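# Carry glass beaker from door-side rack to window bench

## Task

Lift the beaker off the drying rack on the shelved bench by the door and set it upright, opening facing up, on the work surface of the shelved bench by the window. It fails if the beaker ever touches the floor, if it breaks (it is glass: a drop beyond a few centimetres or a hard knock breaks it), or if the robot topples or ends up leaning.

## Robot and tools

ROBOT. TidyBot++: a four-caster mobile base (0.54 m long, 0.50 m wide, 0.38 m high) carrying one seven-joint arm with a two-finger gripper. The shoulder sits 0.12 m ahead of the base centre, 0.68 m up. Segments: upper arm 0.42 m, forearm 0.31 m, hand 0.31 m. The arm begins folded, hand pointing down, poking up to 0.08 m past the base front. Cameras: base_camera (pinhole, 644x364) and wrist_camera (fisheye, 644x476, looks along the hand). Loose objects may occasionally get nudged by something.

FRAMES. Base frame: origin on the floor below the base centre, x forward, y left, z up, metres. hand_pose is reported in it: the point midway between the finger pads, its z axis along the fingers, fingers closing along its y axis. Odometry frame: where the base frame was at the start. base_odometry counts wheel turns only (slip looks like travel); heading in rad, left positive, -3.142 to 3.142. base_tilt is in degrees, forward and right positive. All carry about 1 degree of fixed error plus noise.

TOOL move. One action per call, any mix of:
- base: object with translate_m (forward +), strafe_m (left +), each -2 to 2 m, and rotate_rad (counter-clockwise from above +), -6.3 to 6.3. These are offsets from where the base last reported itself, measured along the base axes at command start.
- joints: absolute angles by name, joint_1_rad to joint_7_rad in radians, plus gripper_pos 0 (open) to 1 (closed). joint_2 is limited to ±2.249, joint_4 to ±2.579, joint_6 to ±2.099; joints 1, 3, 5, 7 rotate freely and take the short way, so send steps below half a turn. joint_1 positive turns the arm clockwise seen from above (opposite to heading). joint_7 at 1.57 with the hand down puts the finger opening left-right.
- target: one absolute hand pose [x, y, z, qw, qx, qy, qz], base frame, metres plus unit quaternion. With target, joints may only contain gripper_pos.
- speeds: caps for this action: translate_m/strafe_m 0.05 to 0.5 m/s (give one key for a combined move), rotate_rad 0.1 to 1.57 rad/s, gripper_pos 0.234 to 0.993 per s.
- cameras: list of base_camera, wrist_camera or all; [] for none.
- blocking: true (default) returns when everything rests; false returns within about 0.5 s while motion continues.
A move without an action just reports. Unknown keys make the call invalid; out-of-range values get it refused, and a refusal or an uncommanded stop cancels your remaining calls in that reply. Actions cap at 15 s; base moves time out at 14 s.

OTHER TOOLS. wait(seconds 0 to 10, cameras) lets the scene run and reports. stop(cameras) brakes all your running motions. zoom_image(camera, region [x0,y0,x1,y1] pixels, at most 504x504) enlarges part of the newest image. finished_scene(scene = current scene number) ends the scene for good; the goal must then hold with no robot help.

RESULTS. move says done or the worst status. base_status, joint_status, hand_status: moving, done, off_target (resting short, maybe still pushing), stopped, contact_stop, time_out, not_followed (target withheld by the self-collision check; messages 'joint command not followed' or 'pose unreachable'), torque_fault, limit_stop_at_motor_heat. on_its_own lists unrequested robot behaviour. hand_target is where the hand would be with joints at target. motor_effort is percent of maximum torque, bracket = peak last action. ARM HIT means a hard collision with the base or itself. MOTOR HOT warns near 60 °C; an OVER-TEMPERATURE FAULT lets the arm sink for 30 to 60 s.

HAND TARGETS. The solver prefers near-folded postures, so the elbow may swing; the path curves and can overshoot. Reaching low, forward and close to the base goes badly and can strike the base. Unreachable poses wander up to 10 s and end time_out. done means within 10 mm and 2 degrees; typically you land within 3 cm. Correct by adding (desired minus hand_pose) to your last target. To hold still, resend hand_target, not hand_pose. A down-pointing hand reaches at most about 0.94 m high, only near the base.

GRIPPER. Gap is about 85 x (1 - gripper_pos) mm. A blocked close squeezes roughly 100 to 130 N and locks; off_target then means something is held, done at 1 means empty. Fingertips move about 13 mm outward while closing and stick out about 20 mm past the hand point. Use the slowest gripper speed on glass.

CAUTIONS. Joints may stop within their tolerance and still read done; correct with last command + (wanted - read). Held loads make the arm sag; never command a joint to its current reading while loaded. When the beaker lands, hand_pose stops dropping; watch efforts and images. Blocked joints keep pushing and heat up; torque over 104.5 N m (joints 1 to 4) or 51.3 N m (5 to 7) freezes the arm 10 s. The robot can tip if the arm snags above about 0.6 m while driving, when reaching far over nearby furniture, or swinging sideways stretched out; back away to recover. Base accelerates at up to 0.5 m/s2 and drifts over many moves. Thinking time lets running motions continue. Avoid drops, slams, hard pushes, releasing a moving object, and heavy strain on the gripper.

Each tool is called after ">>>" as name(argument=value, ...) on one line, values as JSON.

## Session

>>> move()

Scene clock: 0.00 s.
base_odometry: x=+0.000 y=+0.000 heading=+0.000
base_tilt: forward=+0.7 right=+0.5
base_status: not commanded
joint_positions: joint_1_rad=-0.002 joint_2_rad=-0.347 joint_3_rad=+3.133 joint_4_rad=-2.537 joint_5_rad=-0.047 joint_6_rad=-0.910 joint_7_rad=+1.592 gripper_pos=+0.000
joint_status: not commanded
motor_effort: joint_1_rad=+0 joint_2_rad=+0 joint_3_rad=+0 joint_4_rad=+12 joint_5_rad=+1 joint_6_rad=+2 joint_7_rad=-1
hand_pose: x=+0.2448 y=+0.0140 z=+0.5842 quat_wxyz=(-0.017, +1.000, +0.001, +0.021) (m; base frame)
hand_target: x=+0.2450 y=+0.0140 z=+0.5843 quat_wxyz=(-0.017, +1.000, +0.001, +0.021) (m; base frame)
hand_status: not commanded
pictures: base_camera, wrist_camera

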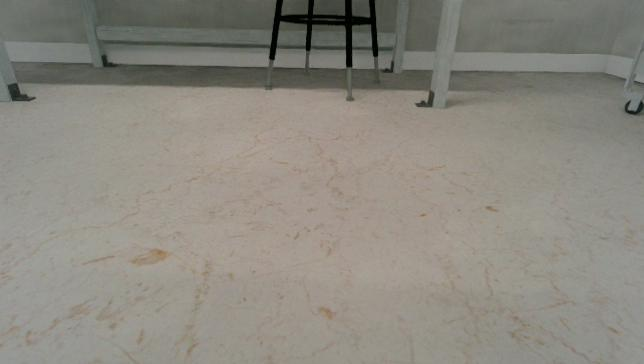

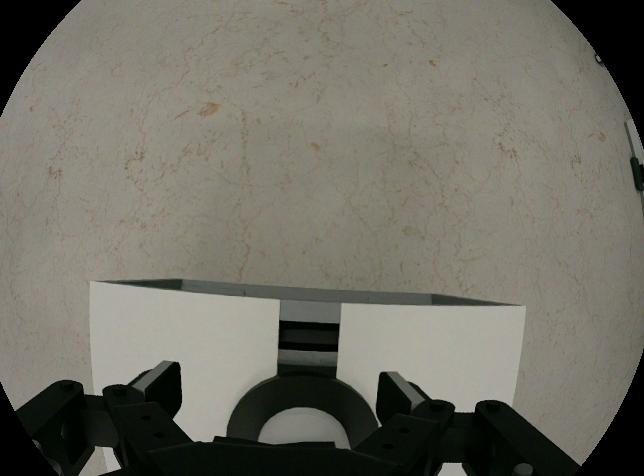

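>>> move(joints={"joint_1_rad": 0.0, "joint_2_rad": -0.35, "joint_3_rad": 3.1416, "joint_4_rad": -2.5, "joint_5_rad": 0.0, "joint_6_rad": 0.55, "joint_7_rad": 1.5708})

>>> move(base={"rotate_rad": 3.14})

Scene clock: 2.67 s.
move: done
base_odometry: x=+0.000 y=+0.000 heading=+0.000
base_tilt: forward=+0.7 right=+0.5
base_status: not commanded
joint_positions: joint_1_rad=-0.002 joint_2_rad=-0.347 joint_3_rad=+3.133 joint_4_rad=-2.516 joint_5_rad=-0.045 joint_6_rad=+0.507 joint_7_rad=+1.592 gripper_pos=+0.000
joint_status: all done
motor_effort: joint_1_rad=-1(1) joint_2_rad=-5(6) joint_3_rad=+0(2) joint_4_rad=+17(17) joint_5_rad=+2(2) joint_6_rad=+10(10) joint_7_rad=+0(2)
hand_pose: x=+0.5456 y=-0.0006 z=+0.8721 quat_wxyz=(-0.001, +0.739, -0.010, +0.674) (m; base frame)
hand_target: x=+0.5490 y=+0.0013 z=+0.8959 quat_wxyz=(+0.000, +0.717, +0.000, +0.697) (m; base frame)
hand_status: not commanded
pictures: base_camera, wrist_camera

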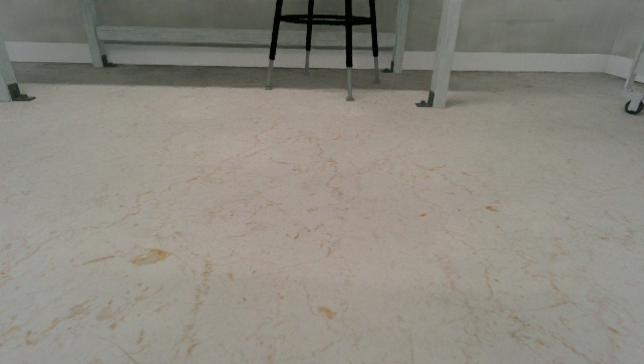

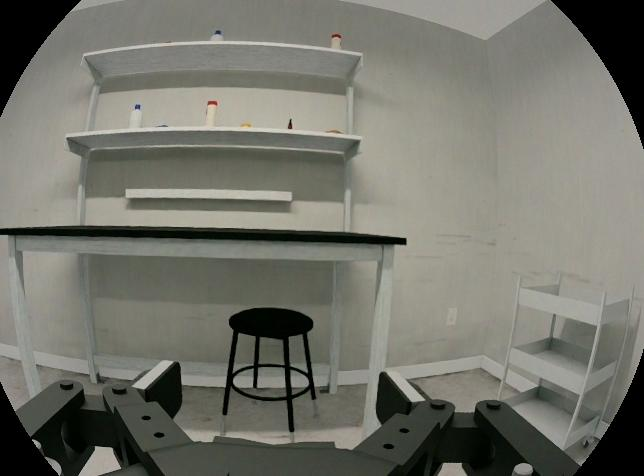

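Scene clock: 6.07 s.
move: done
base_odometry: x=+0.000 y=+0.000 heading=+3.140
base_tilt: forward=+0.7 right=+0.5
base_status: done
joint_positions: joint_1_rad=-0.002 joint_2_rad=-0.347 joint_3_rad=+3.134 joint_4_rad=-2.516 joint_5_rad=-0.043 joint_6_rad=+0.508 joint_7_rad=+1.592 gripper_pos=+0.000
joint_status: not commanded
motor_effort: joint_1_rad=-1(1) joint_2_rad=-5(6) joint_3_rad=-1(2) joint_4_rad=+16(17) joint_5_rad=+1(3) joint_6_rad=+9(10) joint_7_rad=-1(1)
hand_pose: x=+0.5456 y=-0.0005 z=+0.8726 quat_wxyz=(+0.000, +0.738, -0.009, +0.675) (m; base frame)
hand_target: x=+0.5490 y=+0.0013 z=+0.8959 quat_wxyz=(+0.000, +0.717, +0.000, +0.697) (m; base frame)
hand_status: not commanded
pictures: base_camera, wrist_camera

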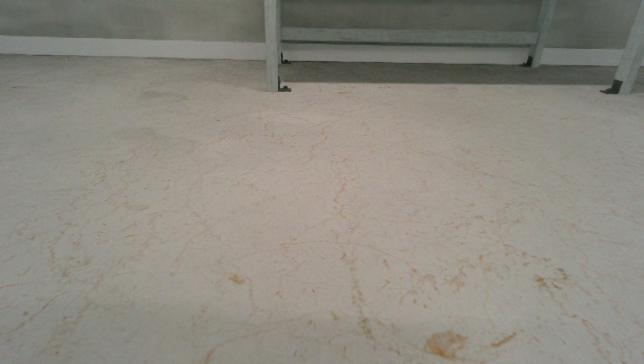

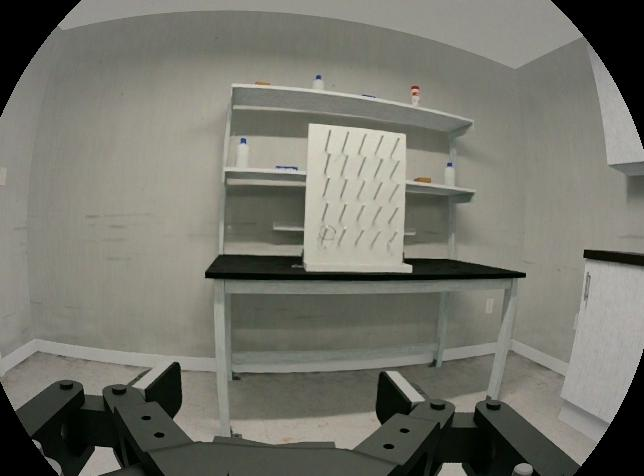

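>>> zoom_image(camera="wrist_camera", region=[290, 110, 430, 290])

Scaled by 2.800.

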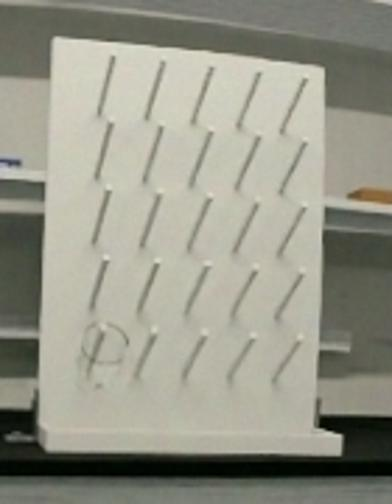

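>>> move(base={"rotate_rad": -0.07}, cameras=["base_camera"])

>>> move(base={"translate_m": 1.2, "strafe_m": 0.05})

>>> zoom_image(camera="wrist_camera", region=[220, 150, 420, 300])

Scene clock: 9.23 s.
move: done
base_odometry: x=+0.000 y=+0.000 heading=+3.070
base_tilt: forward=+0.7 right=+0.5
base_status: done
joint_positions: joint_1_rad=-0.002 joint_2_rad=-0.347 joint_3_rad=+3.134 joint_4_rad=-2.516 joint_5_rad=-0.043 joint_6_rad=+0.508 joint_7_rad=+1.592 gripper_pos=+0.000
joint_status: not commanded
motor_effort: joint_1_rad=+1(1) joint_2_rad=-5(5) joint_3_rad=-1(2) joint_4_rad=+16(17) joint_5_rad=+2(2) joint_6_rad=+9(10) joint_7_rad=+0(1)
hand_pose: x=+0.5456 y=-0.0007 z=+0.8726 quat_wxyz=(+0.000, +0.738, -0.009, +0.675) (m; base frame)
hand_target: x=+0.5490 y=+0.0013 z=+0.8959 quat_wxyz=(+0.000, +0.717, +0.000, +0.697) (m; base frame)
hand_status: not commanded
pictures: base_camera

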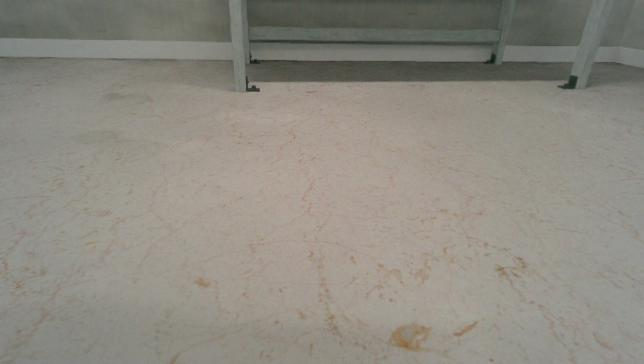

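Scene clock: 13.00 s.
move: done
base_odometry: x=-1.201 y=+0.036 heading=+3.071
base_tilt: forward=+0.7 right=+0.5
base_status: done
joint_positions: joint_1_rad=-0.002 joint_2_rad=-0.348 joint_3_rad=+3.134 joint_4_rad=-2.516 joint_5_rad=-0.043 joint_6_rad=+0.510 joint_7_rad=+1.592 gripper_pos=+0.000
joint_status: not commanded
motor_effort: joint_1_rad=+0(1) joint_2_rad=-5(7) joint_3_rad=+0(1) joint_4_rad=+16(17) joint_5_rad=+2(2) joint_6_rad=+10(10) joint_7_rad=+0(1)
hand_pose: x=+0.5454 y=-0.0007 z=+0.8738 quat_wxyz=(+0.000, +0.737, -0.009, +0.676) (m; base frame)
hand_target: x=+0.5490 y=+0.0013 z=+0.8959 quat_wxyz=(+0.000, +0.717, +0.000, +0.697) (m; base frame)
hand_status: not commanded
pictures: base_camera, wrist_camera

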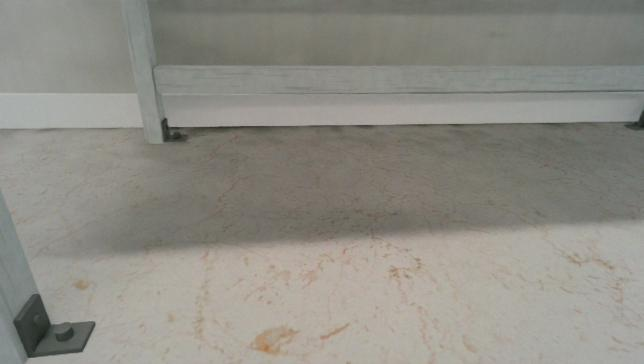

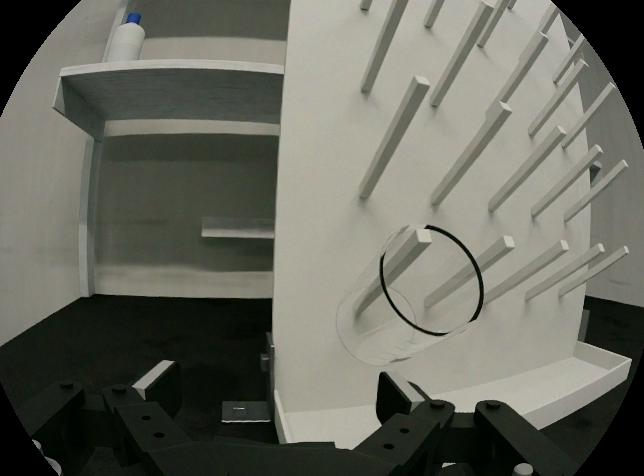

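Scaled by 2.520.

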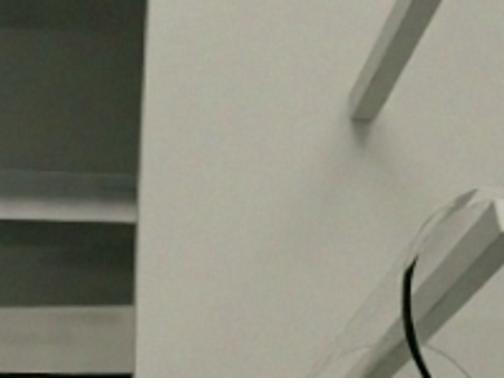

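>>> move(base={"translate_m": -0.3}, cameras=[])

>>> move(base={"rotate_rad": 0.23})

Scene clock: 25.30 s.
move: done
base_odometry: x=-0.901 y=+0.015 heading=+3.071
base_tilt: forward=+0.7 right=+0.5
base_status: done
joint_positions: joint_1_rad=-0.002 joint_2_rad=-0.353 joint_3_rad=+3.134 joint_4_rad=-2.516 joint_5_rad=-0.042 joint_6_rad=+0.511 joint_7_rad=+1.592 gripper_pos=+0.000
joint_status: not commanded
motor_effort: joint_1_rad=+0(1) joint_2_rad=-5(7) joint_3_rad=+0(1) joint_4_rad=+17(17) joint_5_rad=+1(2) joint_6_rad=+9(10) joint_7_rad=+0(1)
hand_pose: x=+0.5446 y=-0.0007 z=+0.8758 quat_wxyz=(+0.000, +0.735, -0.009, +0.678) (m; base frame)
hand_target: x=+0.5490 y=+0.0013 z=+0.8959 quat_wxyz=(+0.000, +0.717, +0.000, +0.697) (m; base frame)
hand_status: not commanded
pictures: none
No camera images: "cameras" was empty.

Scene clock: 26.40 s.
move: done
base_odometry: x=-0.901 y=+0.015 heading=-2.982
base_tilt: forward=+0.7 right=+0.5
base_status: done
joint_positions: joint_1_rad=-0.002 joint_2_rad=-0.353 joint_3_rad=+3.134 joint_4_rad=-2.516 joint_5_rad=-0.041 joint_6_rad=+0.511 joint_7_rad=+1.592 gripper_pos=+0.000
joint_status: not commanded
motor_effort: joint_1_rad=+0(1) joint_2_rad=-5(5) joint_3_rad=+0(2) joint_4_rad=+16(17) joint_5_rad=+1(2) joint_6_rad=+9(10) joint_7_rad=+0(1)
hand_pose: x=+0.5446 y=-0.0005 z=+0.8759 quat_wxyz=(+0.000, +0.735, -0.008, +0.678) (m; base frame)
hand_target: x=+0.5490 y=+0.0013 z=+0.8959 quat_wxyz=(+0.000, +0.717, +0.000, +0.697) (m; base frame)
hand_status: not commanded
pictures: base_camera, wrist_camera

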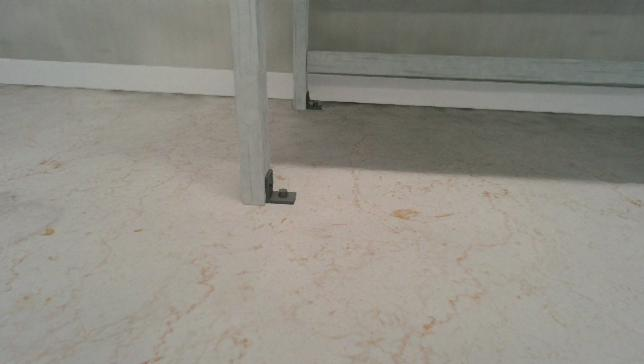

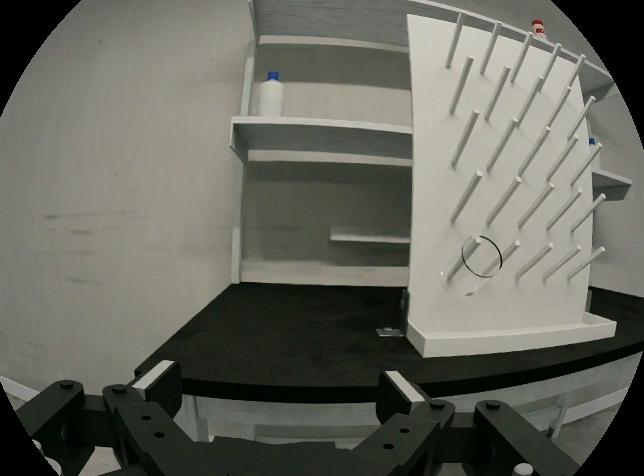

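>>> move(base={"strafe_m": 0.17}, cameras=[])

>>> move(joints={"joint_1_rad":0,"joint_2_rad":0.136,"joint_3_rad":3.1416,"joint_4_rad":-1.927,"joint_5_rad":1.6,"joint_6_rad":-1.6,"joint_7_rad":2.03})

>>> move(joints={"joint_1_rad":0,"joint_2_rad":0.68,"joint_3_rad":3.1416,"joint_4_rad":-1.126,"joint_5_rad":1.6,"joint_6_rad":-1.6,"joint_7_rad":2.03})

Scene clock: 31.13 s.
move: done
base_odometry: x=-0.874 y=-0.153 heading=-2.982
base_tilt: forward=+0.7 right=+0.5
base_status: done
joint_positions: joint_1_rad=-0.002 joint_2_rad=-0.353 joint_3_rad=+3.134 joint_4_rad=-2.516 joint_5_rad=-0.041 joint_6_rad=+0.511 joint_7_rad=+1.592 gripper_pos=+0.000
joint_status: not commanded
motor_effort: joint_1_rad=+0(1) joint_2_rad=-5(6) joint_3_rad=+0(2) joint_4_rad=+16(17) joint_5_rad=+1(2) joint_6_rad=+10(10) joint_7_rad=-1(1)
hand_pose: x=+0.5446 y=-0.0004 z=+0.8759 quat_wxyz=(+0.000, +0.735, -0.008, +0.678) (m; base frame)
hand_target: x=+0.5490 y=+0.0013 z=+0.8959 quat_wxyz=(+0.000, +0.717, +0.000, +0.697) (m; base frame)
hand_status: not commanded
pictures: none
No camera images: "cameras" was empty.

Scene clock: 33.97 s.
move: done
base_odometry: x=-0.874 y=-0.153 heading=-2.982
base_tilt: forward=+0.7 right=+0.5
base_status: not commanded
joint_positions: joint_1_rad=-0.002 joint_2_rad=+0.118 joint_3_rad=+3.134 joint_4_rad=-1.945 joint_5_rad=+1.546 joint_6_rad=-1.557 joint_7_rad=+1.992 gripper_pos=+0.000
joint_status: all done
motor_effort: joint_1_rad=-1(2) joint_2_rad=-16(16) joint_3_rad=+0(1) joint_4_rad=+13(17) joint_5_rad=+9(10) joint_6_rad=-3(10) joint_7_rad=+0(2)
hand_pose: x=+0.4484 y=-0.3073 z=+0.9417 quat_wxyz=(+0.627, +0.642, +0.320, -0.304) (m; base frame)
hand_target: x=+0.4492 y=-0.3100 z=+0.9621 quat_wxyz=(+0.639, +0.618, +0.313, -0.334) (m; base frame)
hand_status: not commanded
pictures: base_camera, wrist_camera

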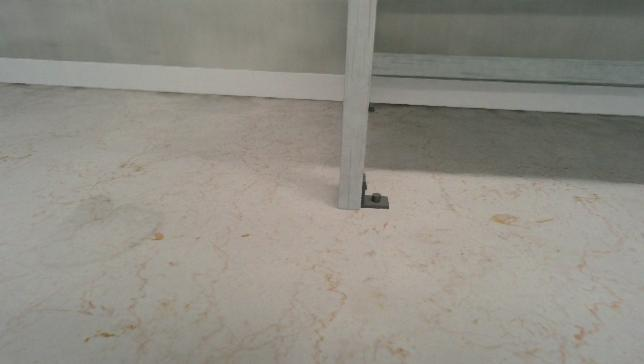

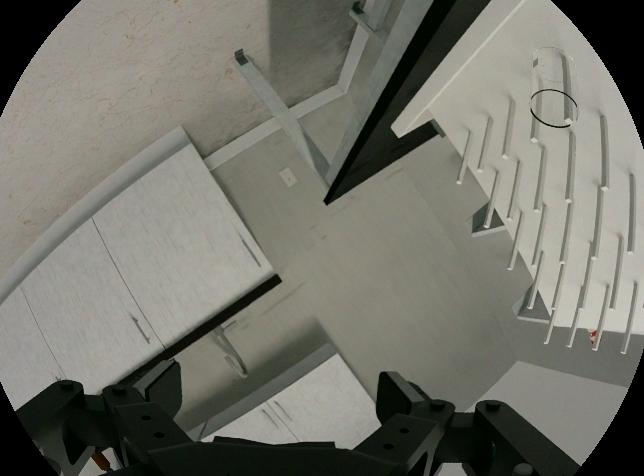

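Scene clock: 36.03 s.
move: done
base_odometry: x=-0.874 y=-0.153 heading=-2.982
base_tilt: forward=+0.7 right=+0.5
base_status: not commanded
joint_positions: joint_1_rad=-0.002 joint_2_rad=+0.658 joint_3_rad=+3.134 joint_4_rad=-1.151 joint_5_rad=+1.550 joint_6_rad=-1.562 joint_7_rad=+1.993 gripper_pos=+0.000
joint_status: all done
motor_effort: joint_1_rad=+0(2) joint_2_rad=-32(33) joint_3_rad=+3(3) joint_4_rad=+14(15) joint_5_rad=+10(11) joint_6_rad=-1(4) joint_7_rad=+0(2)
hand_pose: x=+0.6851 y=-0.3069 z=+0.9319 quat_wxyz=(+0.661, +0.677, +0.236, -0.222) (m; base frame)
hand_target: x=+0.6825 y=-0.3100 z=+0.9463 quat_wxyz=(+0.674, +0.656, +0.229, -0.252) (m; base frame)
hand_status: not commanded
pictures: base_camera, wrist_camera

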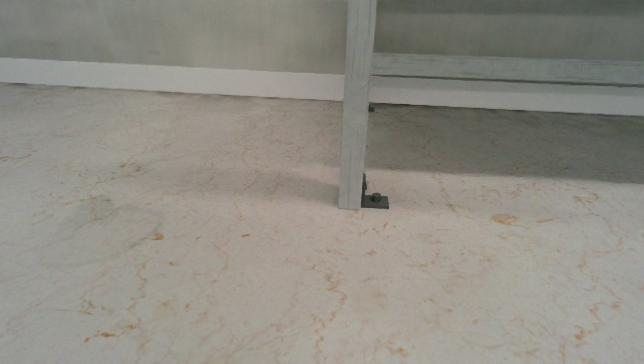

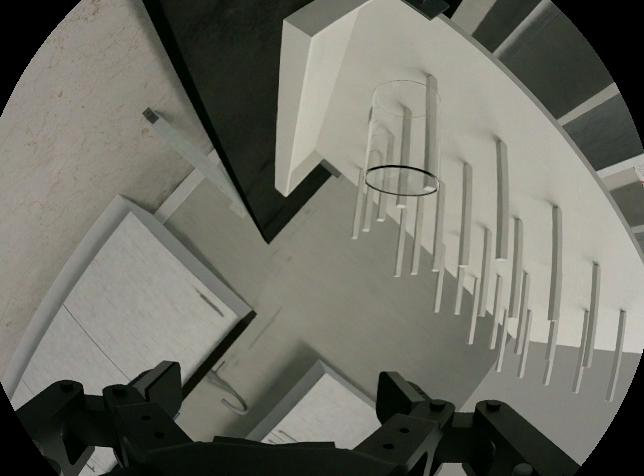

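>>> move(base={"translate_m": 0.09}, speeds={"translate_m": 0.2}, cameras=["wrist_camera"])

>>> move(base={"strafe_m": -0.06}, speeds={"strafe_m": 0.1}, cameras=["wrist_camera"])

Scene clock: 40.83 s.
move: done
base_odometry: x=-0.963 y=-0.168 heading=-2.981
base_tilt: forward=+0.8 right=+0.5
base_status: done
joint_positions: joint_1_rad=-0.002 joint_2_rad=+0.666 joint_3_rad=+3.134 joint_4_rad=-1.147 joint_5_rad=+1.551 joint_6_rad=-1.565 joint_7_rad=+1.993 gripper_pos=+0.000
joint_status: not commanded
motor_effort: joint_1_rad=+0(2) joint_2_rad=-33(35) joint_3_rad=+2(3) joint_4_rad=+14(15) joint_5_rad=+11(11) joint_6_rad=-1(2) joint_7_rad=+0(1)
hand_pose: x=+0.6866 y=-0.3070 z=+0.9291 quat_wxyz=(+0.661, +0.676, +0.236, -0.225) (m; base frame)
hand_target: x=+0.6825 y=-0.3100 z=+0.9463 quat_wxyz=(+0.674, +0.656, +0.229, -0.252) (m; base frame)
hand_status: not commanded
pictures: wrist_camera

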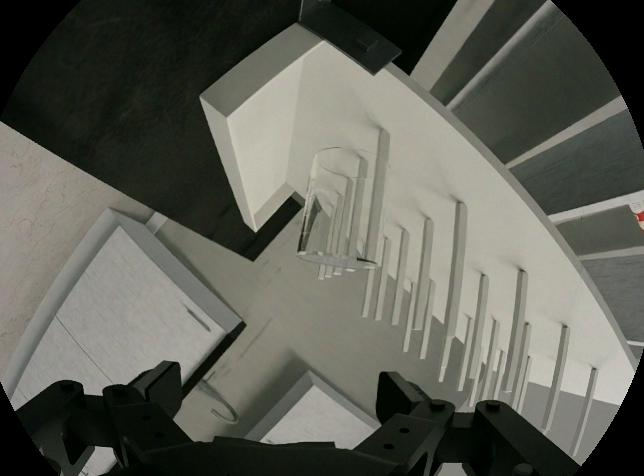

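Scene clock: 42.03 s.
move: done
base_odometry: x=-0.973 y=-0.109 heading=-2.981
base_tilt: forward=+0.7 right=+0.5
base_status: done
joint_positions: joint_1_rad=+0.002 joint_2_rad=+0.666 joint_3_rad=+3.134 joint_4_rad=-1.147 joint_5_rad=+1.551 joint_6_rad=-1.565 joint_7_rad=+1.993 gripper_pos=+0.000
joint_status: not commanded
motor_effort: joint_1_rad=+0(3) joint_2_rad=-33(33) joint_3_rad=+2(3) joint_4_rad=+14(14) joint_5_rad=+10(11) joint_6_rad=-1(2) joint_7_rad=+0(1)
hand_pose: x=+0.6855 y=-0.3090 z=+0.9291 quat_wxyz=(+0.661, +0.676, +0.235, -0.226) (m; base frame)
hand_target: x=+0.6825 y=-0.3100 z=+0.9463 quat_wxyz=(+0.674, +0.656, +0.229, -0.252) (m; base frame)
hand_status: not commanded
pictures: wrist_camera

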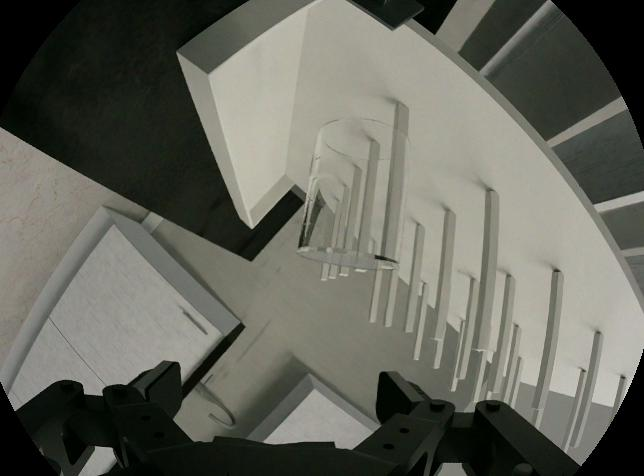

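>>> move(base={"translate_m": 0.033}, speeds={"translate_m": 0.1}, joints={"joint_1_rad":0,"joint_2_rad":0.63,"joint_3_rad":3.1416,"joint_4_rad":-1.126,"joint_5_rad":1.6,"joint_6_rad":-1.6,"joint_7_rad":2.03}, cameras=["wrist_camera"])

>>> zoom_image(camera="wrist_camera", region=[170, 50, 570, 350])

Scene clock: 45.43 s.
move: done
base_odometry: x=-1.005 y=-0.114 heading=-2.981
base_tilt: forward=+0.7 right=+0.5
base_status: done
joint_positions: joint_1_rad=+0.002 joint_2_rad=+0.649 joint_3_rad=+3.134 joint_4_rad=-1.144 joint_5_rad=+1.553 joint_6_rad=-1.566 joint_7_rad=+1.993 gripper_pos=+0.000
joint_status: all done
motor_effort: joint_1_rad=+0(2) joint_2_rad=-32(34) joint_3_rad=+2(3) joint_4_rad=+14(15) joint_5_rad=+10(11) joint_6_rad=-1(2) joint_7_rad=-1(1)
hand_pose: x=+0.6812 y=-0.3090 z=+0.9405 quat_wxyz=(+0.664, +0.678, +0.228, -0.220) (m; base frame)
hand_target: x=+0.6685 y=-0.3100 z=+0.9742 quat_wxyz=(+0.679, +0.662, +0.212, -0.235) (m; base frame)
hand_status: not commanded
pictures: wrist_camera

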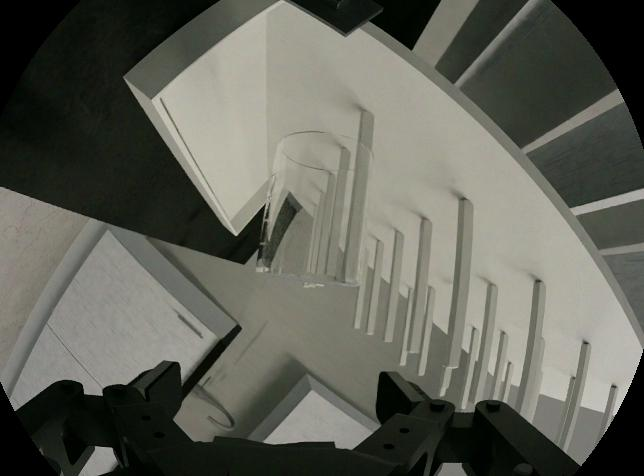

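Scaled by 1.260.

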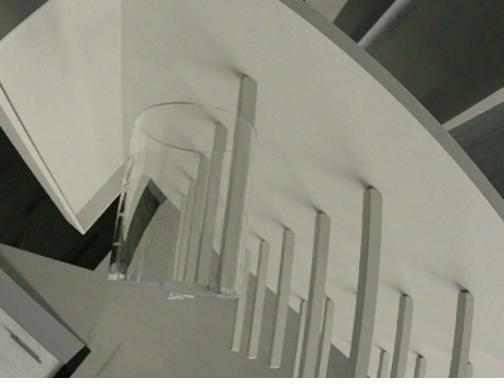

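>>> move(base={"translate_m": -0.1, "strafe_m": 0.14}, speeds={"translate_m": 0.2}, cameras=[])

>>> move(base={"rotate_rad": -0.2}, speeds={"rotate_rad": 0.4})

Scene clock: 48.87 s.
move: done
base_odometry: x=-0.884 y=-0.236 heading=-2.981
base_tilt: forward=+0.7 right=+0.5
base_status: done
joint_positions: joint_1_rad=-0.002 joint_2_rad=+0.646 joint_3_rad=+3.134 joint_4_rad=-1.144 joint_5_rad=+1.554 joint_6_rad=-1.567 joint_7_rad=+1.993 gripper_pos=+0.000
joint_status: not commanded
motor_effort: joint_1_rad=+0(3) joint_2_rad=-32(35) joint_3_rad=+2(3) joint_4_rad=+14(15) joint_5_rad=+10(11) joint_6_rad=-1(2) joint_7_rad=+0(1)
hand_pose: x=+0.6813 y=-0.3070 z=+0.9424 quat_wxyz=(+0.664, +0.678, +0.228, -0.218) (m; base frame)
hand_target: x=+0.6685 y=-0.3100 z=+0.9742 quat_wxyz=(+0.679, +0.662, +0.212, -0.235) (m; base frame)
hand_status: not commanded
pictures: none
No camera images: "cameras" was empty.

Scene clock: 50.20 s.
move: done
base_odometry: x=-0.884 y=-0.236 heading=+3.102
base_tilt: forward=+0.8 right=+0.5
base_status: done
joint_positions: joint_1_rad=+0.003 joint_2_rad=+0.646 joint_3_rad=+3.134 joint_4_rad=-1.144 joint_5_rad=+1.554 joint_6_rad=-1.567 joint_7_rad=+1.993 gripper_pos=+0.000
joint_status: not commanded
motor_effort: joint_1_rad=+0(5) joint_2_rad=-32(33) joint_3_rad=+2(4) joint_4_rad=+14(14) joint_5_rad=+10(11) joint_6_rad=-1(2) joint_7_rad=+0(1)
hand_pose: x=+0.6797 y=-0.3097 z=+0.9425 quat_wxyz=(+0.664, +0.678, +0.226, -0.220) (m; base frame)
hand_target: x=+0.6685 y=-0.3100 z=+0.9742 quat_wxyz=(+0.679, +0.662, +0.212, -0.235) (m; base frame)
hand_status: not commanded
pictures: base_camera, wrist_camera

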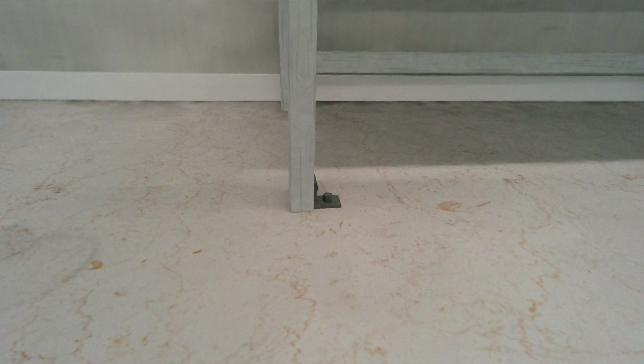

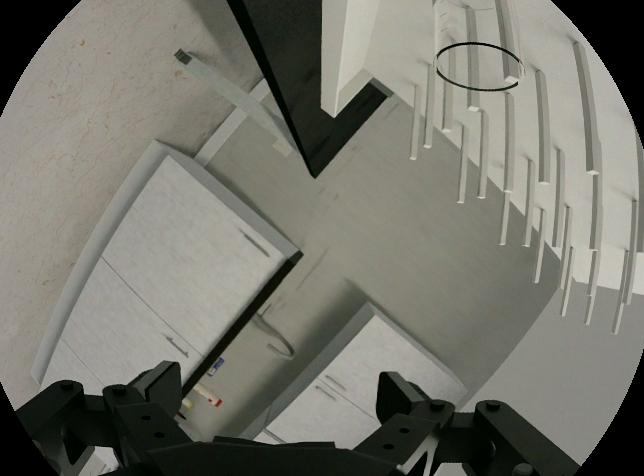

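>>> move(base={"translate_m": 0.19}, speeds={"translate_m": 0.2}, joints={"joint_1_rad":0,"joint_2_rad":0.60,"joint_3_rad":3.1416,"joint_4_rad":-1.126,"joint_5_rad":1.6,"joint_6_rad":-1.6,"joint_7_rad":2.06}, cameras=["wrist_camera"])

>>> zoom_image(camera="wrist_camera", region=[170, 50, 570, 350])

Scene clock: 53.20 s.
move: done
base_odometry: x=-1.074 y=-0.229 heading=+3.101
base_tilt: forward=+0.7 right=+0.5
base_status: done
joint_positions: joint_1_rad=+0.003 joint_2_rad=+0.610 joint_3_rad=+3.134 joint_4_rad=-1.143 joint_5_rad=+1.554 joint_6_rad=-1.568 joint_7_rad=+2.026 gripper_pos=+0.000
joint_status: all done
motor_effort: joint_1_rad=+0(1) joint_2_rad=-31(34) joint_3_rad=+2(3) joint_4_rad=+14(16) joint_5_rad=+10(11) joint_6_rad=-1(2) joint_7_rad=+0(1)
hand_pose: x=+0.6700 y=-0.3096 z=+0.9626 quat_wxyz=(+0.665, +0.678, +0.225, -0.218) (m; base frame)
hand_target: x=+0.6595 y=-0.3100 z=+0.9905 quat_wxyz=(+0.679, +0.662, +0.212, -0.236) (m; base frame)
hand_status: not commanded
pictures: wrist_camera

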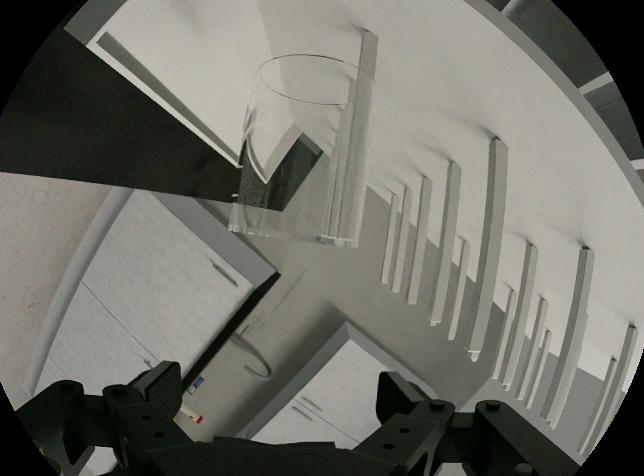

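Scaled by 1.260.

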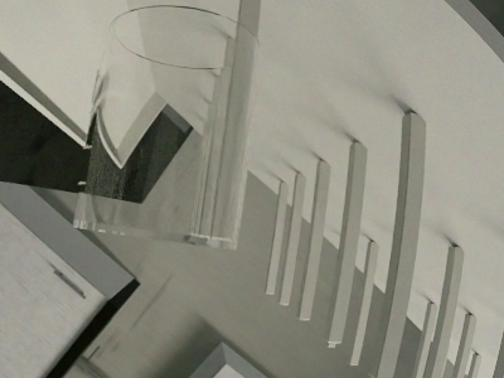

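>>> move(base={"strafe_m": -0.025}, speeds={"strafe_m": 0.1}, joints={"joint_1_rad":0,"joint_2_rad":0.60,"joint_3_rad":3.1416,"joint_4_rad":-1.126,"joint_5_rad":1.6,"joint_6_rad":-1.6,"joint_7_rad":1.94}, cameras=["wrist_camera"])

Scene clock: 61.80 s.
move: done
base_odometry: x=-1.073 y=-0.204 heading=+3.102
base_tilt: forward=+0.8 right=+0.5
base_status: done
joint_positions: joint_1_rad=+0.005 joint_2_rad=+0.610 joint_3_rad=+3.134 joint_4_rad=-1.143 joint_5_rad=+1.554 joint_6_rad=-1.568 joint_7_rad=+1.944 gripper_pos=+0.000
joint_status: all done
motor_effort: joint_1_rad=+0(4) joint_2_rad=-31(32) joint_3_rad=+1(3) joint_4_rad=+14(15) joint_5_rad=+10(11) joint_6_rad=-1(1) joint_7_rad=-1(1)
hand_pose: x=+0.6693 y=-0.3108 z=+0.9626 quat_wxyz=(+0.673, +0.687, +0.196, -0.192) (m; base frame)
hand_target: x=+0.6595 y=-0.3100 z=+0.9905 quat_wxyz=(+0.692, +0.674, +0.172, -0.194) (m; base frame)
hand_status: not commanded
pictures: wrist_camera

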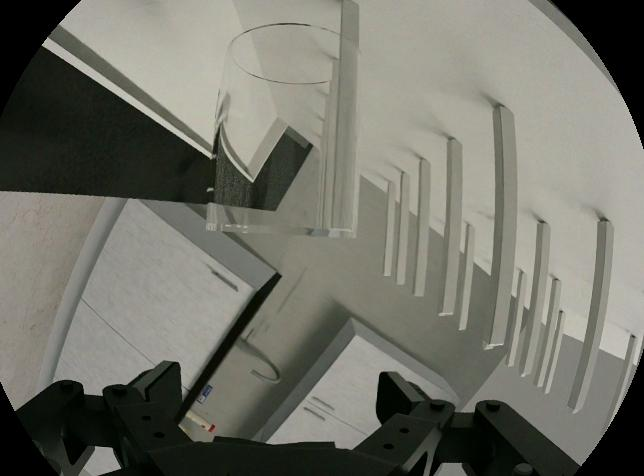

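>>> move(base={"translate_m": 0.012}, speeds={"translate_m": 0.1}, joints={"joint_1_rad":0,"joint_2_rad":0.63,"joint_3_rad":3.1416,"joint_4_rad":-1.126,"joint_5_rad":1.6,"joint_6_rad":-1.6,"joint_7_rad":1.89}, cameras=[])

>>> move(base={"strafe_m": -0.025}, speeds={"strafe_m": 0.08}, cameras=["wrist_camera"])

Scene clock: 63.77 s.
move: done
base_odometry: x=-1.085 y=-0.203 heading=+3.101
base_tilt: forward=+0.8 right=+0.5
base_status: done
joint_positions: joint_1_rad=+0.005 joint_2_rad=+0.622 joint_3_rad=+3.134 joint_4_rad=-1.143 joint_5_rad=+1.555 joint_6_rad=-1.569 joint_7_rad=+1.912 gripper_pos=+0.000
joint_status: all done
motor_effort: joint_1_rad=+0(2) joint_2_rad=-32(33) joint_3_rad=+1(3) joint_4_rad=+14(15) joint_5_rad=+10(11) joint_6_rad=-1(1) joint_7_rad=+1(2)
hand_pose: x=+0.6725 y=-0.3108 z=+0.9566 quat_wxyz=(+0.675, +0.689, +0.189, -0.185) (m; base frame)
hand_target: x=+0.6685 y=-0.3100 z=+0.9742 quat_wxyz=(+0.694, +0.675, +0.165, -0.187) (m; base frame)
hand_status: not commanded
pictures: none
No camera images: "cameras" was empty.

Scene clock: 64.63 s.
move: done
base_odometry: x=-1.084 y=-0.178 heading=+3.102
base_tilt: forward=+0.8 right=+0.5
base_status: done
joint_positions: joint_1_rad=+0.004 joint_2_rad=+0.622 joint_3_rad=+3.134 joint_4_rad=-1.143 joint_5_rad=+1.555 joint_6_rad=-1.569 joint_7_rad=+1.912 gripper_pos=+0.000
joint_status: not commanded
motor_effort: joint_1_rad=-1(3) joint_2_rad=-32(32) joint_3_rad=+2(3) joint_4_rad=+14(14) joint_5_rad=+10(11) joint_6_rad=-1(1) joint_7_rad=+0(1)
hand_pose: x=+0.6726 y=-0.3105 z=+0.9566 quat_wxyz=(+0.675, +0.689, +0.189, -0.185) (m; base frame)
hand_target: x=+0.6685 y=-0.3100 z=+0.9742 quat_wxyz=(+0.694, +0.675, +0.165, -0.187) (m; base frame)
hand_status: not commanded
pictures: wrist_camera

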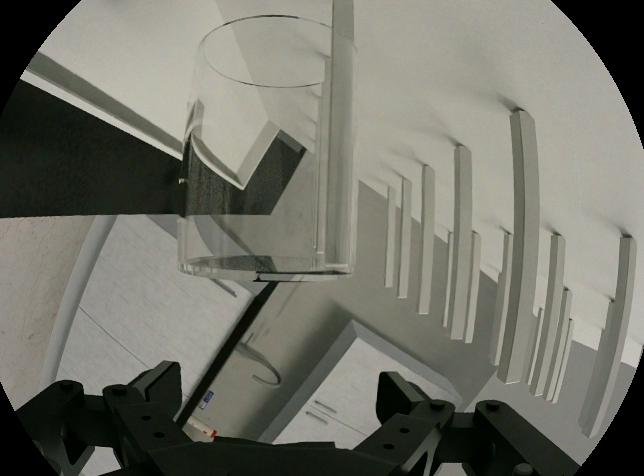

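>>> move(base={"strafe_m": -0.01, "translate_m": -0.004}, speeds={"strafe_m": 0.05}, joints={"joint_1_rad":0,"joint_2_rad":0.64,"joint_3_rad":3.1416,"joint_4_rad":-1.126,"joint_5_rad":1.6,"joint_6_rad":-1.6,"joint_7_rad":1.89,"gripper_pos":0.08}, cameras=["wrist_camera"])

Scene clock: 69.07 s.
move: done
base_odometry: x=-1.080 y=-0.168 heading=+3.102
base_tilt: forward=+0.7 right=+0.5
base_status: done
joint_positions: joint_1_rad=+0.005 joint_2_rad=+0.624 joint_3_rad=+3.134 joint_4_rad=-1.143 joint_5_rad=+1.555 joint_6_rad=-1.569 joint_7_rad=+1.912 gripper_pos=+0.080
joint_status: all done
motor_effort: joint_1_rad=+0(3) joint_2_rad=-32(34) joint_3_rad=+2(3) joint_4_rad=+14(14) joint_5_rad=+10(11) joint_6_rad=-1(2) joint_7_rad=-1(1)
hand_pose: x=+0.6731 y=-0.3107 z=+0.9555 quat_wxyz=(+0.675, +0.689, +0.189, -0.186) (m; base frame)
hand_target: x=+0.6714 y=-0.3100 z=+0.9687 quat_wxyz=(+0.693, +0.674, +0.169, -0.191) (m; base frame)
hand_status: not commanded
pictures: wrist_camera

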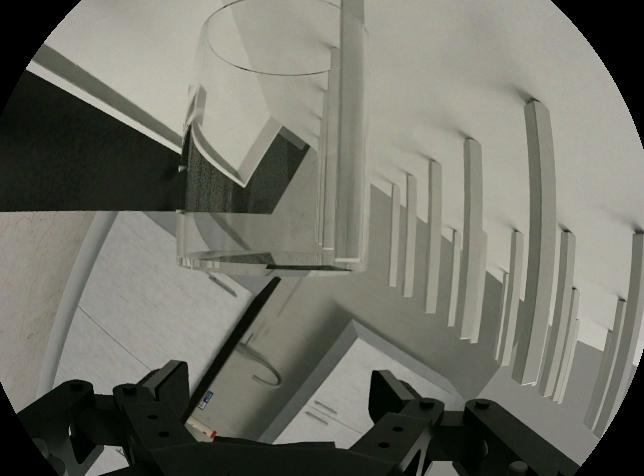

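>>> move(base={"strafe_m": 0.08}, speeds={"strafe_m": 0.2}, joints={"gripper_pos":0}, cameras=[])

>>> move(base={"translate_m": 0.045}, speeds={"translate_m": 0.1}, joints={"joint_1_rad":0,"joint_2_rad":0.72,"joint_3_rad":3.1416,"joint_4_rad":-1.126,"joint_5_rad":1.6,"joint_6_rad":-1.6,"joint_7_rad":1.81}, cameras=["wrist_camera"])

Scene clock: 72.93 s.
move: done
base_odometry: x=-1.083 y=-0.248 heading=+3.102
base_tilt: forward=+0.7 right=+0.5
base_status: done
joint_positions: joint_1_rad=-0.003 joint_2_rad=+0.624 joint_3_rad=+3.134 joint_4_rad=-1.143 joint_5_rad=+1.556 joint_6_rad=-1.569 joint_7_rad=+1.912 gripper_pos=+0.000
joint_status: all done
motor_effort: joint_1_rad=+0(3) joint_2_rad=-32(33) joint_3_rad=+2(4) joint_4_rad=+14(15) joint_5_rad=+10(11) joint_6_rad=-1(1) joint_7_rad=+0(1)
hand_pose: x=+0.6755 y=-0.3065 z=+0.9556 quat_wxyz=(+0.676, +0.688, +0.192, -0.183) (m; base frame)
hand_target: x=+0.6714 y=-0.3100 z=+0.9687 quat_wxyz=(+0.693, +0.674, +0.169, -0.191) (m; base frame)
hand_status: not commanded
pictures: none
No camera images: "cameras" was empty.

Scene clock: 74.00 s.
move: done
base_odometry: x=-1.128 y=-0.246 heading=+3.102
base_tilt: forward=+0.8 right=+0.5
base_status: done
joint_positions: joint_1_rad=-0.003 joint_2_rad=+0.716 joint_3_rad=+3.134 joint_4_rad=-1.141 joint_5_rad=+1.556 joint_6_rad=-1.570 joint_7_rad=+1.846 gripper_pos=+0.000
joint_status: all done
motor_effort: joint_1_rad=+0(2) joint_2_rad=-34(37) joint_3_rad=+2(4) joint_4_rad=+14(15) joint_5_rad=+10(11) joint_6_rad=-1(3) joint_7_rad=+0(2)
hand_pose: x=+0.6982 y=-0.3065 z=+0.9041 quat_wxyz=(+0.673, +0.685, +0.200, -0.192) (m; base frame)
hand_target: x=+0.6926 y=-0.3100 z=+0.9236 quat_wxyz=(+0.694, +0.673, +0.170, -0.190) (m; base frame)
hand_status: not commanded
pictures: wrist_camera

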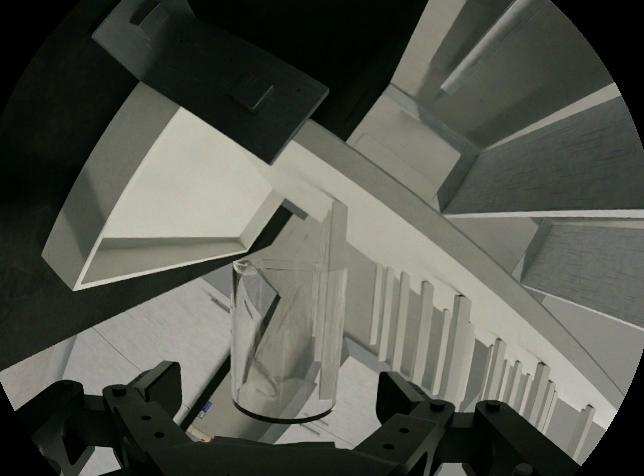

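>>> move(base={"strafe_m": -0.05}, speeds={"strafe_m": 0.1}, cameras=["wrist_camera"])

Scene clock: 75.87 s.
move: done
base_odometry: x=-1.126 y=-0.196 heading=+3.103
base_tilt: forward=+0.8 right=+0.5
base_status: done
joint_positions: joint_1_rad=+0.001 joint_2_rad=+0.716 joint_3_rad=+3.134 joint_4_rad=-1.141 joint_5_rad=+1.556 joint_6_rad=-1.570 joint_7_rad=+1.846 gripper_pos=+0.000
joint_status: not commanded
motor_effort: joint_1_rad=+0(3) joint_2_rad=-34(34) joint_3_rad=+1(4) joint_4_rad=+14(14) joint_5_rad=+10(11) joint_6_rad=-2(2) joint_7_rad=+0(1)
hand_pose: x=+0.6971 y=-0.3086 z=+0.9041 quat_wxyz=(+0.673, +0.686, +0.198, -0.194) (m; base frame)
hand_target: x=+0.6926 y=-0.3100 z=+0.9236 quat_wxyz=(+0.694, +0.673, +0.170, -0.190) (m; base frame)
hand_status: not commanded
pictures: wrist_camera

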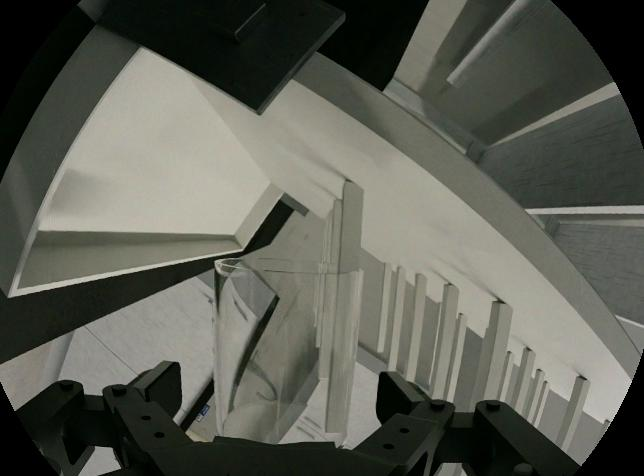

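>>> move(base={"strafe_m": -0.03}, speeds={"strafe_m": 0.05}, cameras=["wrist_camera"])

Scene clock: 77.47 s.
move: done
base_odometry: x=-1.125 y=-0.166 heading=+3.103
base_tilt: forward=+0.8 right=+0.5
base_status: done
joint_positions: joint_1_rad=+0.001 joint_2_rad=+0.716 joint_3_rad=+3.134 joint_4_rad=-1.141 joint_5_rad=+1.556 joint_6_rad=-1.570 joint_7_rad=+1.846 gripper_pos=+0.000
joint_status: not commanded
motor_effort: joint_1_rad=+0(3) joint_2_rad=-33(34) joint_3_rad=+1(3) joint_4_rad=+14(14) joint_5_rad=+10(10) joint_6_rad=-1(2) joint_7_rad=+0(1)
hand_pose: x=+0.6971 y=-0.3086 z=+0.9041 quat_wxyz=(+0.673, +0.686, +0.198, -0.194) (m; base frame)
hand_target: x=+0.6926 y=-0.3100 z=+0.9236 quat_wxyz=(+0.694, +0.673, +0.170, -0.190) (m; base frame)
hand_status: not commanded
pictures: wrist_camera

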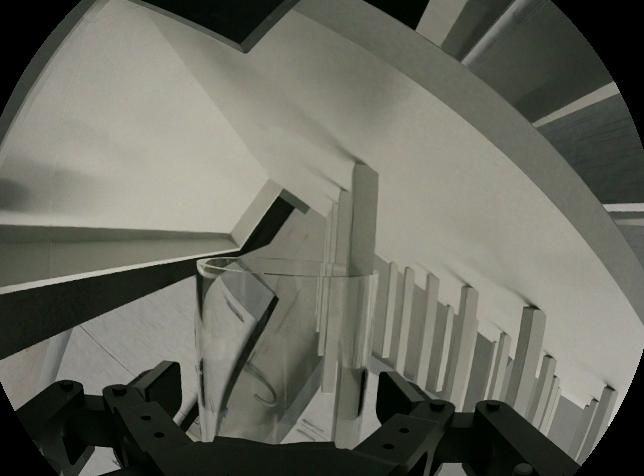

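>>> move(base={"strafe_m": -0.012}, speeds={"strafe_m": 0.05}, cameras=[])

>>> move(joints={"gripper_pos":0.14}, speeds={"gripper_pos":0.234}, cameras=["wrist_camera"])

Scene clock: 78.93 s.
move: done
base_odometry: x=-1.125 y=-0.154 heading=+3.103
base_tilt: forward=+0.8 right=+0.5
base_status: done
joint_positions: joint_1_rad=+0.003 joint_2_rad=+0.716 joint_3_rad=+3.134 joint_4_rad=-1.141 joint_5_rad=+1.556 joint_6_rad=-1.570 joint_7_rad=+1.846 gripper_pos=+0.000
joint_status: not commanded
motor_effort: joint_1_rad=+0(3) joint_2_rad=-34(35) joint_3_rad=+2(4) joint_4_rad=+14(14) joint_5_rad=+10(11) joint_6_rad=-2(2) joint_7_rad=+0(1)
hand_pose: x=+0.6964 y=-0.3098 z=+0.9041 quat_wxyz=(+0.673, +0.686, +0.198, -0.194) (m; base frame)
hand_target: x=+0.6926 y=-0.3100 z=+0.9236 quat_wxyz=(+0.694, +0.673, +0.170, -0.190) (m; base frame)
hand_status: not commanded
pictures: none
No camera images: "cameras" was empty.

Scene clock: 79.83 s.
move: done
base_odometry: x=-1.125 y=-0.154 heading=+3.103
base_tilt: forward=+0.8 right=+0.5
base_status: not commanded
joint_positions: joint_1_rad=+0.003 joint_2_rad=+0.716 joint_3_rad=+3.134 joint_4_rad=-1.141 joint_5_rad=+1.556 joint_6_rad=-1.570 joint_7_rad=+1.846 gripper_pos=+0.140
joint_status: all done
motor_effort: joint_1_rad=+0(1) joint_2_rad=-33(34) joint_3_rad=+2(3) joint_4_rad=+14(14) joint_5_rad=+10(10) joint_6_rad=-2(2) joint_7_rad=+0(1)
hand_pose: x=+0.6964 y=-0.3098 z=+0.9041 quat_wxyz=(+0.673, +0.686, +0.198, -0.194) (m; base frame)
hand_target: x=+0.6926 y=-0.3100 z=+0.9236 quat_wxyz=(+0.694, +0.673, +0.170, -0.190) (m; base frame)
hand_status: not commanded
pictures: wrist_camera

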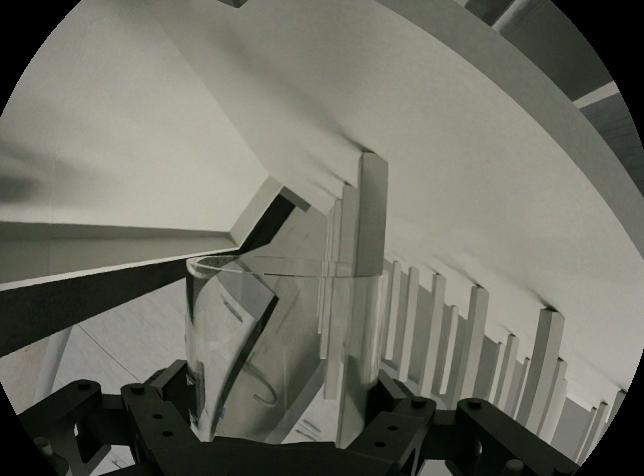

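>>> move(joints={"gripper_pos":0.19}, speeds={"gripper_pos":0.234}, cameras=["wrist_camera"])

>>> move(joints={"gripper_pos":0.225}, speeds={"gripper_pos":0.234}, cameras=["wrist_camera"])

Scene clock: 81.30 s.
move: done
base_odometry: x=-1.125 y=-0.154 heading=+3.103
base_tilt: forward=+0.8 right=+0.5
base_status: not commanded
joint_positions: joint_1_rad=+0.002 joint_2_rad=+0.716 joint_3_rad=+3.134 joint_4_rad=-1.141 joint_5_rad=+1.560 joint_6_rad=-1.570 joint_7_rad=+1.846 gripper_pos=+0.192
joint_status: all done
motor_effort: joint_1_rad=+0(1) joint_2_rad=-33(34) joint_3_rad=+2(3) joint_4_rad=+14(14) joint_5_rad=+8(10) joint_6_rad=-2(3) joint_7_rad=+0(1)
hand_pose: x=+0.6970 y=-0.3095 z=+0.9052 quat_wxyz=(+0.674, +0.684, +0.198, -0.194) (m; base frame)
hand_target: x=+0.6926 y=-0.3100 z=+0.9236 quat_wxyz=(+0.694, +0.673, +0.170, -0.190) (m; base frame)
hand_status: not commanded
pictures: wrist_camera

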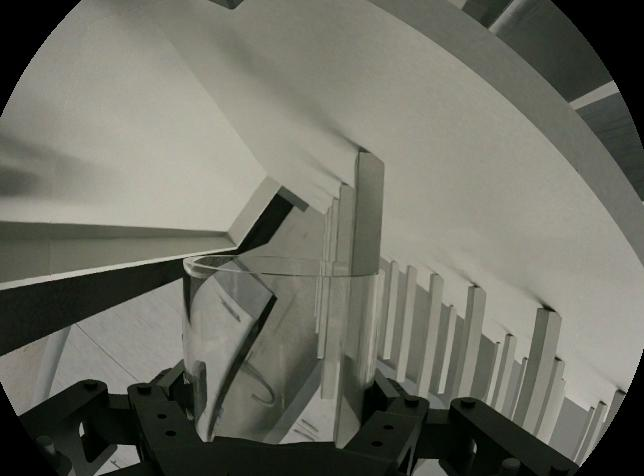

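Scene clock: 81.77 s.
move: done
base_odometry: x=-1.125 y=-0.154 heading=+3.103
base_tilt: forward=+0.7 right=+0.5
base_status: not commanded
joint_positions: joint_1_rad=+0.002 joint_2_rad=+0.716 joint_3_rad=+3.134 joint_4_rad=-1.141 joint_5_rad=+1.560 joint_6_rad=-1.570 joint_7_rad=+1.846 gripper_pos=+0.209
joint_status: all done
motor_effort: joint_1_rad=+1(2) joint_2_rad=-34(34) joint_3_rad=+2(3) joint_4_rad=+14(14) joint_5_rad=+10(10) joint_6_rad=-2(3) joint_7_rad=+0(1)
hand_pose: x=+0.6970 y=-0.3094 z=+0.9053 quat_wxyz=(+0.674, +0.684, +0.198, -0.194) (m; base frame)
hand_target: x=+0.6926 y=-0.3100 z=+0.9236 quat_wxyz=(+0.694, +0.673, +0.170, -0.190) (m; base frame)
hand_status: not commanded
pictures: wrist_camera

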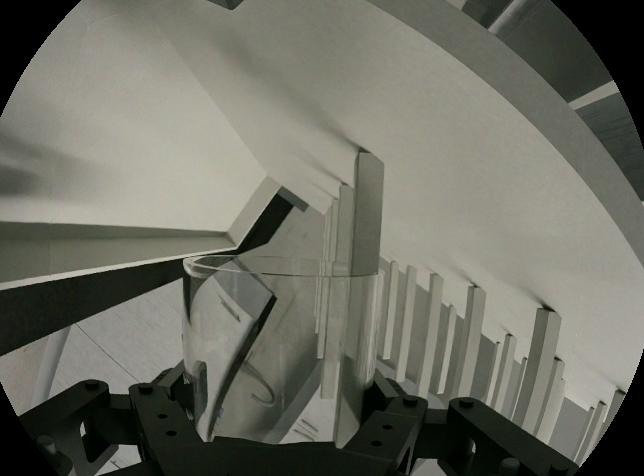

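>>> move(base={"translate_m": -0.02}, speeds={"translate_m": 0.05}, joints={"joint_1_rad":0,"joint_2_rad":0.68,"joint_3_rad":3.1416,"joint_4_rad":-1.126,"joint_5_rad":1.6,"joint_6_rad":-1.6,"joint_7_rad":1.84}, cameras=["wrist_camera"])

>>> move(base={"translate_m": -0.025}, speeds={"translate_m": 0.07}, joints={"joint_1_rad":0,"joint_2_rad":0.64,"joint_3_rad":3.1416,"joint_4_rad":-1.126,"joint_5_rad":1.6,"joint_6_rad":-1.6,"joint_7_rad":1.88}, cameras=["wrist_camera"])

Scene clock: 84.37 s.
move: done
base_odometry: x=-1.105 y=-0.155 heading=+3.103
base_tilt: forward=+0.8 right=+0.5
base_status: done
joint_positions: joint_1_rad=+0.002 joint_2_rad=+0.699 joint_3_rad=+3.134 joint_4_rad=-1.138 joint_5_rad=+1.572 joint_6_rad=-1.576 joint_7_rad=+1.846 gripper_pos=+0.214
joint_status: all done
motor_effort: joint_1_rad=-1(2) joint_2_rad=-33(38) joint_3_rad=+2(4) joint_4_rad=+13(15) joint_5_rad=+10(11) joint_6_rad=-2(6) joint_7_rad=-1(2)
hand_pose: x=+0.6927 y=-0.3092 z=+0.9205 quat_wxyz=(+0.681, +0.682, +0.189, -0.189) (m; base frame)
hand_target: x=+0.6825 y=-0.3100 z=+0.9463 quat_wxyz=(+0.695, +0.674, +0.166, -0.187) (m; base frame)
hand_status: not commanded
pictures: wrist_camera

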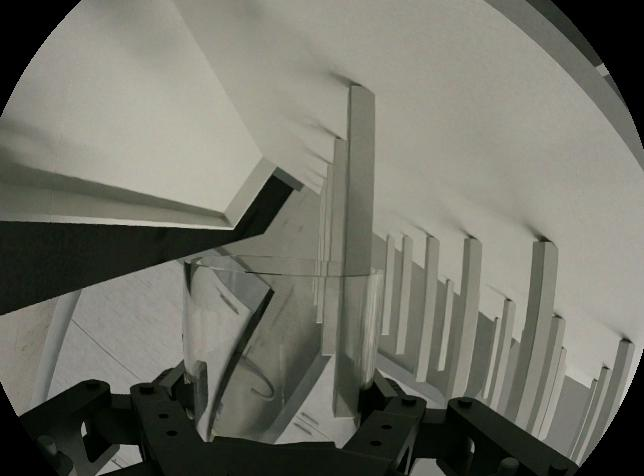

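Scene clock: 85.23 s.
move: done
base_odometry: x=-1.080 y=-0.156 heading=+3.103
base_tilt: forward=+0.8 right=+0.5
base_status: done
joint_positions: joint_1_rad=+0.001 joint_2_rad=+0.659 joint_3_rad=+3.134 joint_4_rad=-1.135 joint_5_rad=+1.583 joint_6_rad=-1.590 joint_7_rad=+1.861 gripper_pos=+0.214
joint_status: all done
motor_effort: joint_1_rad=+0(2) joint_2_rad=-34(37) joint_3_rad=+2(3) joint_4_rad=+14(15) joint_5_rad=+11(11) joint_6_rad=-1(8) joint_7_rad=+0(2)
hand_pose: x=+0.6795 y=-0.3090 z=+0.9482 quat_wxyz=(+0.687, +0.681, +0.174, -0.184) (m; base frame)
hand_target: x=+0.6714 y=-0.3100 z=+0.9687 quat_wxyz=(+0.694, +0.675, +0.165, -0.187) (m; base frame)
hand_status: not commanded
pictures: wrist_camera

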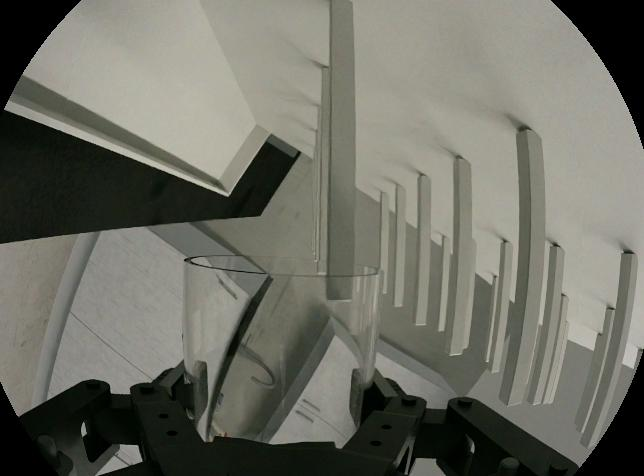

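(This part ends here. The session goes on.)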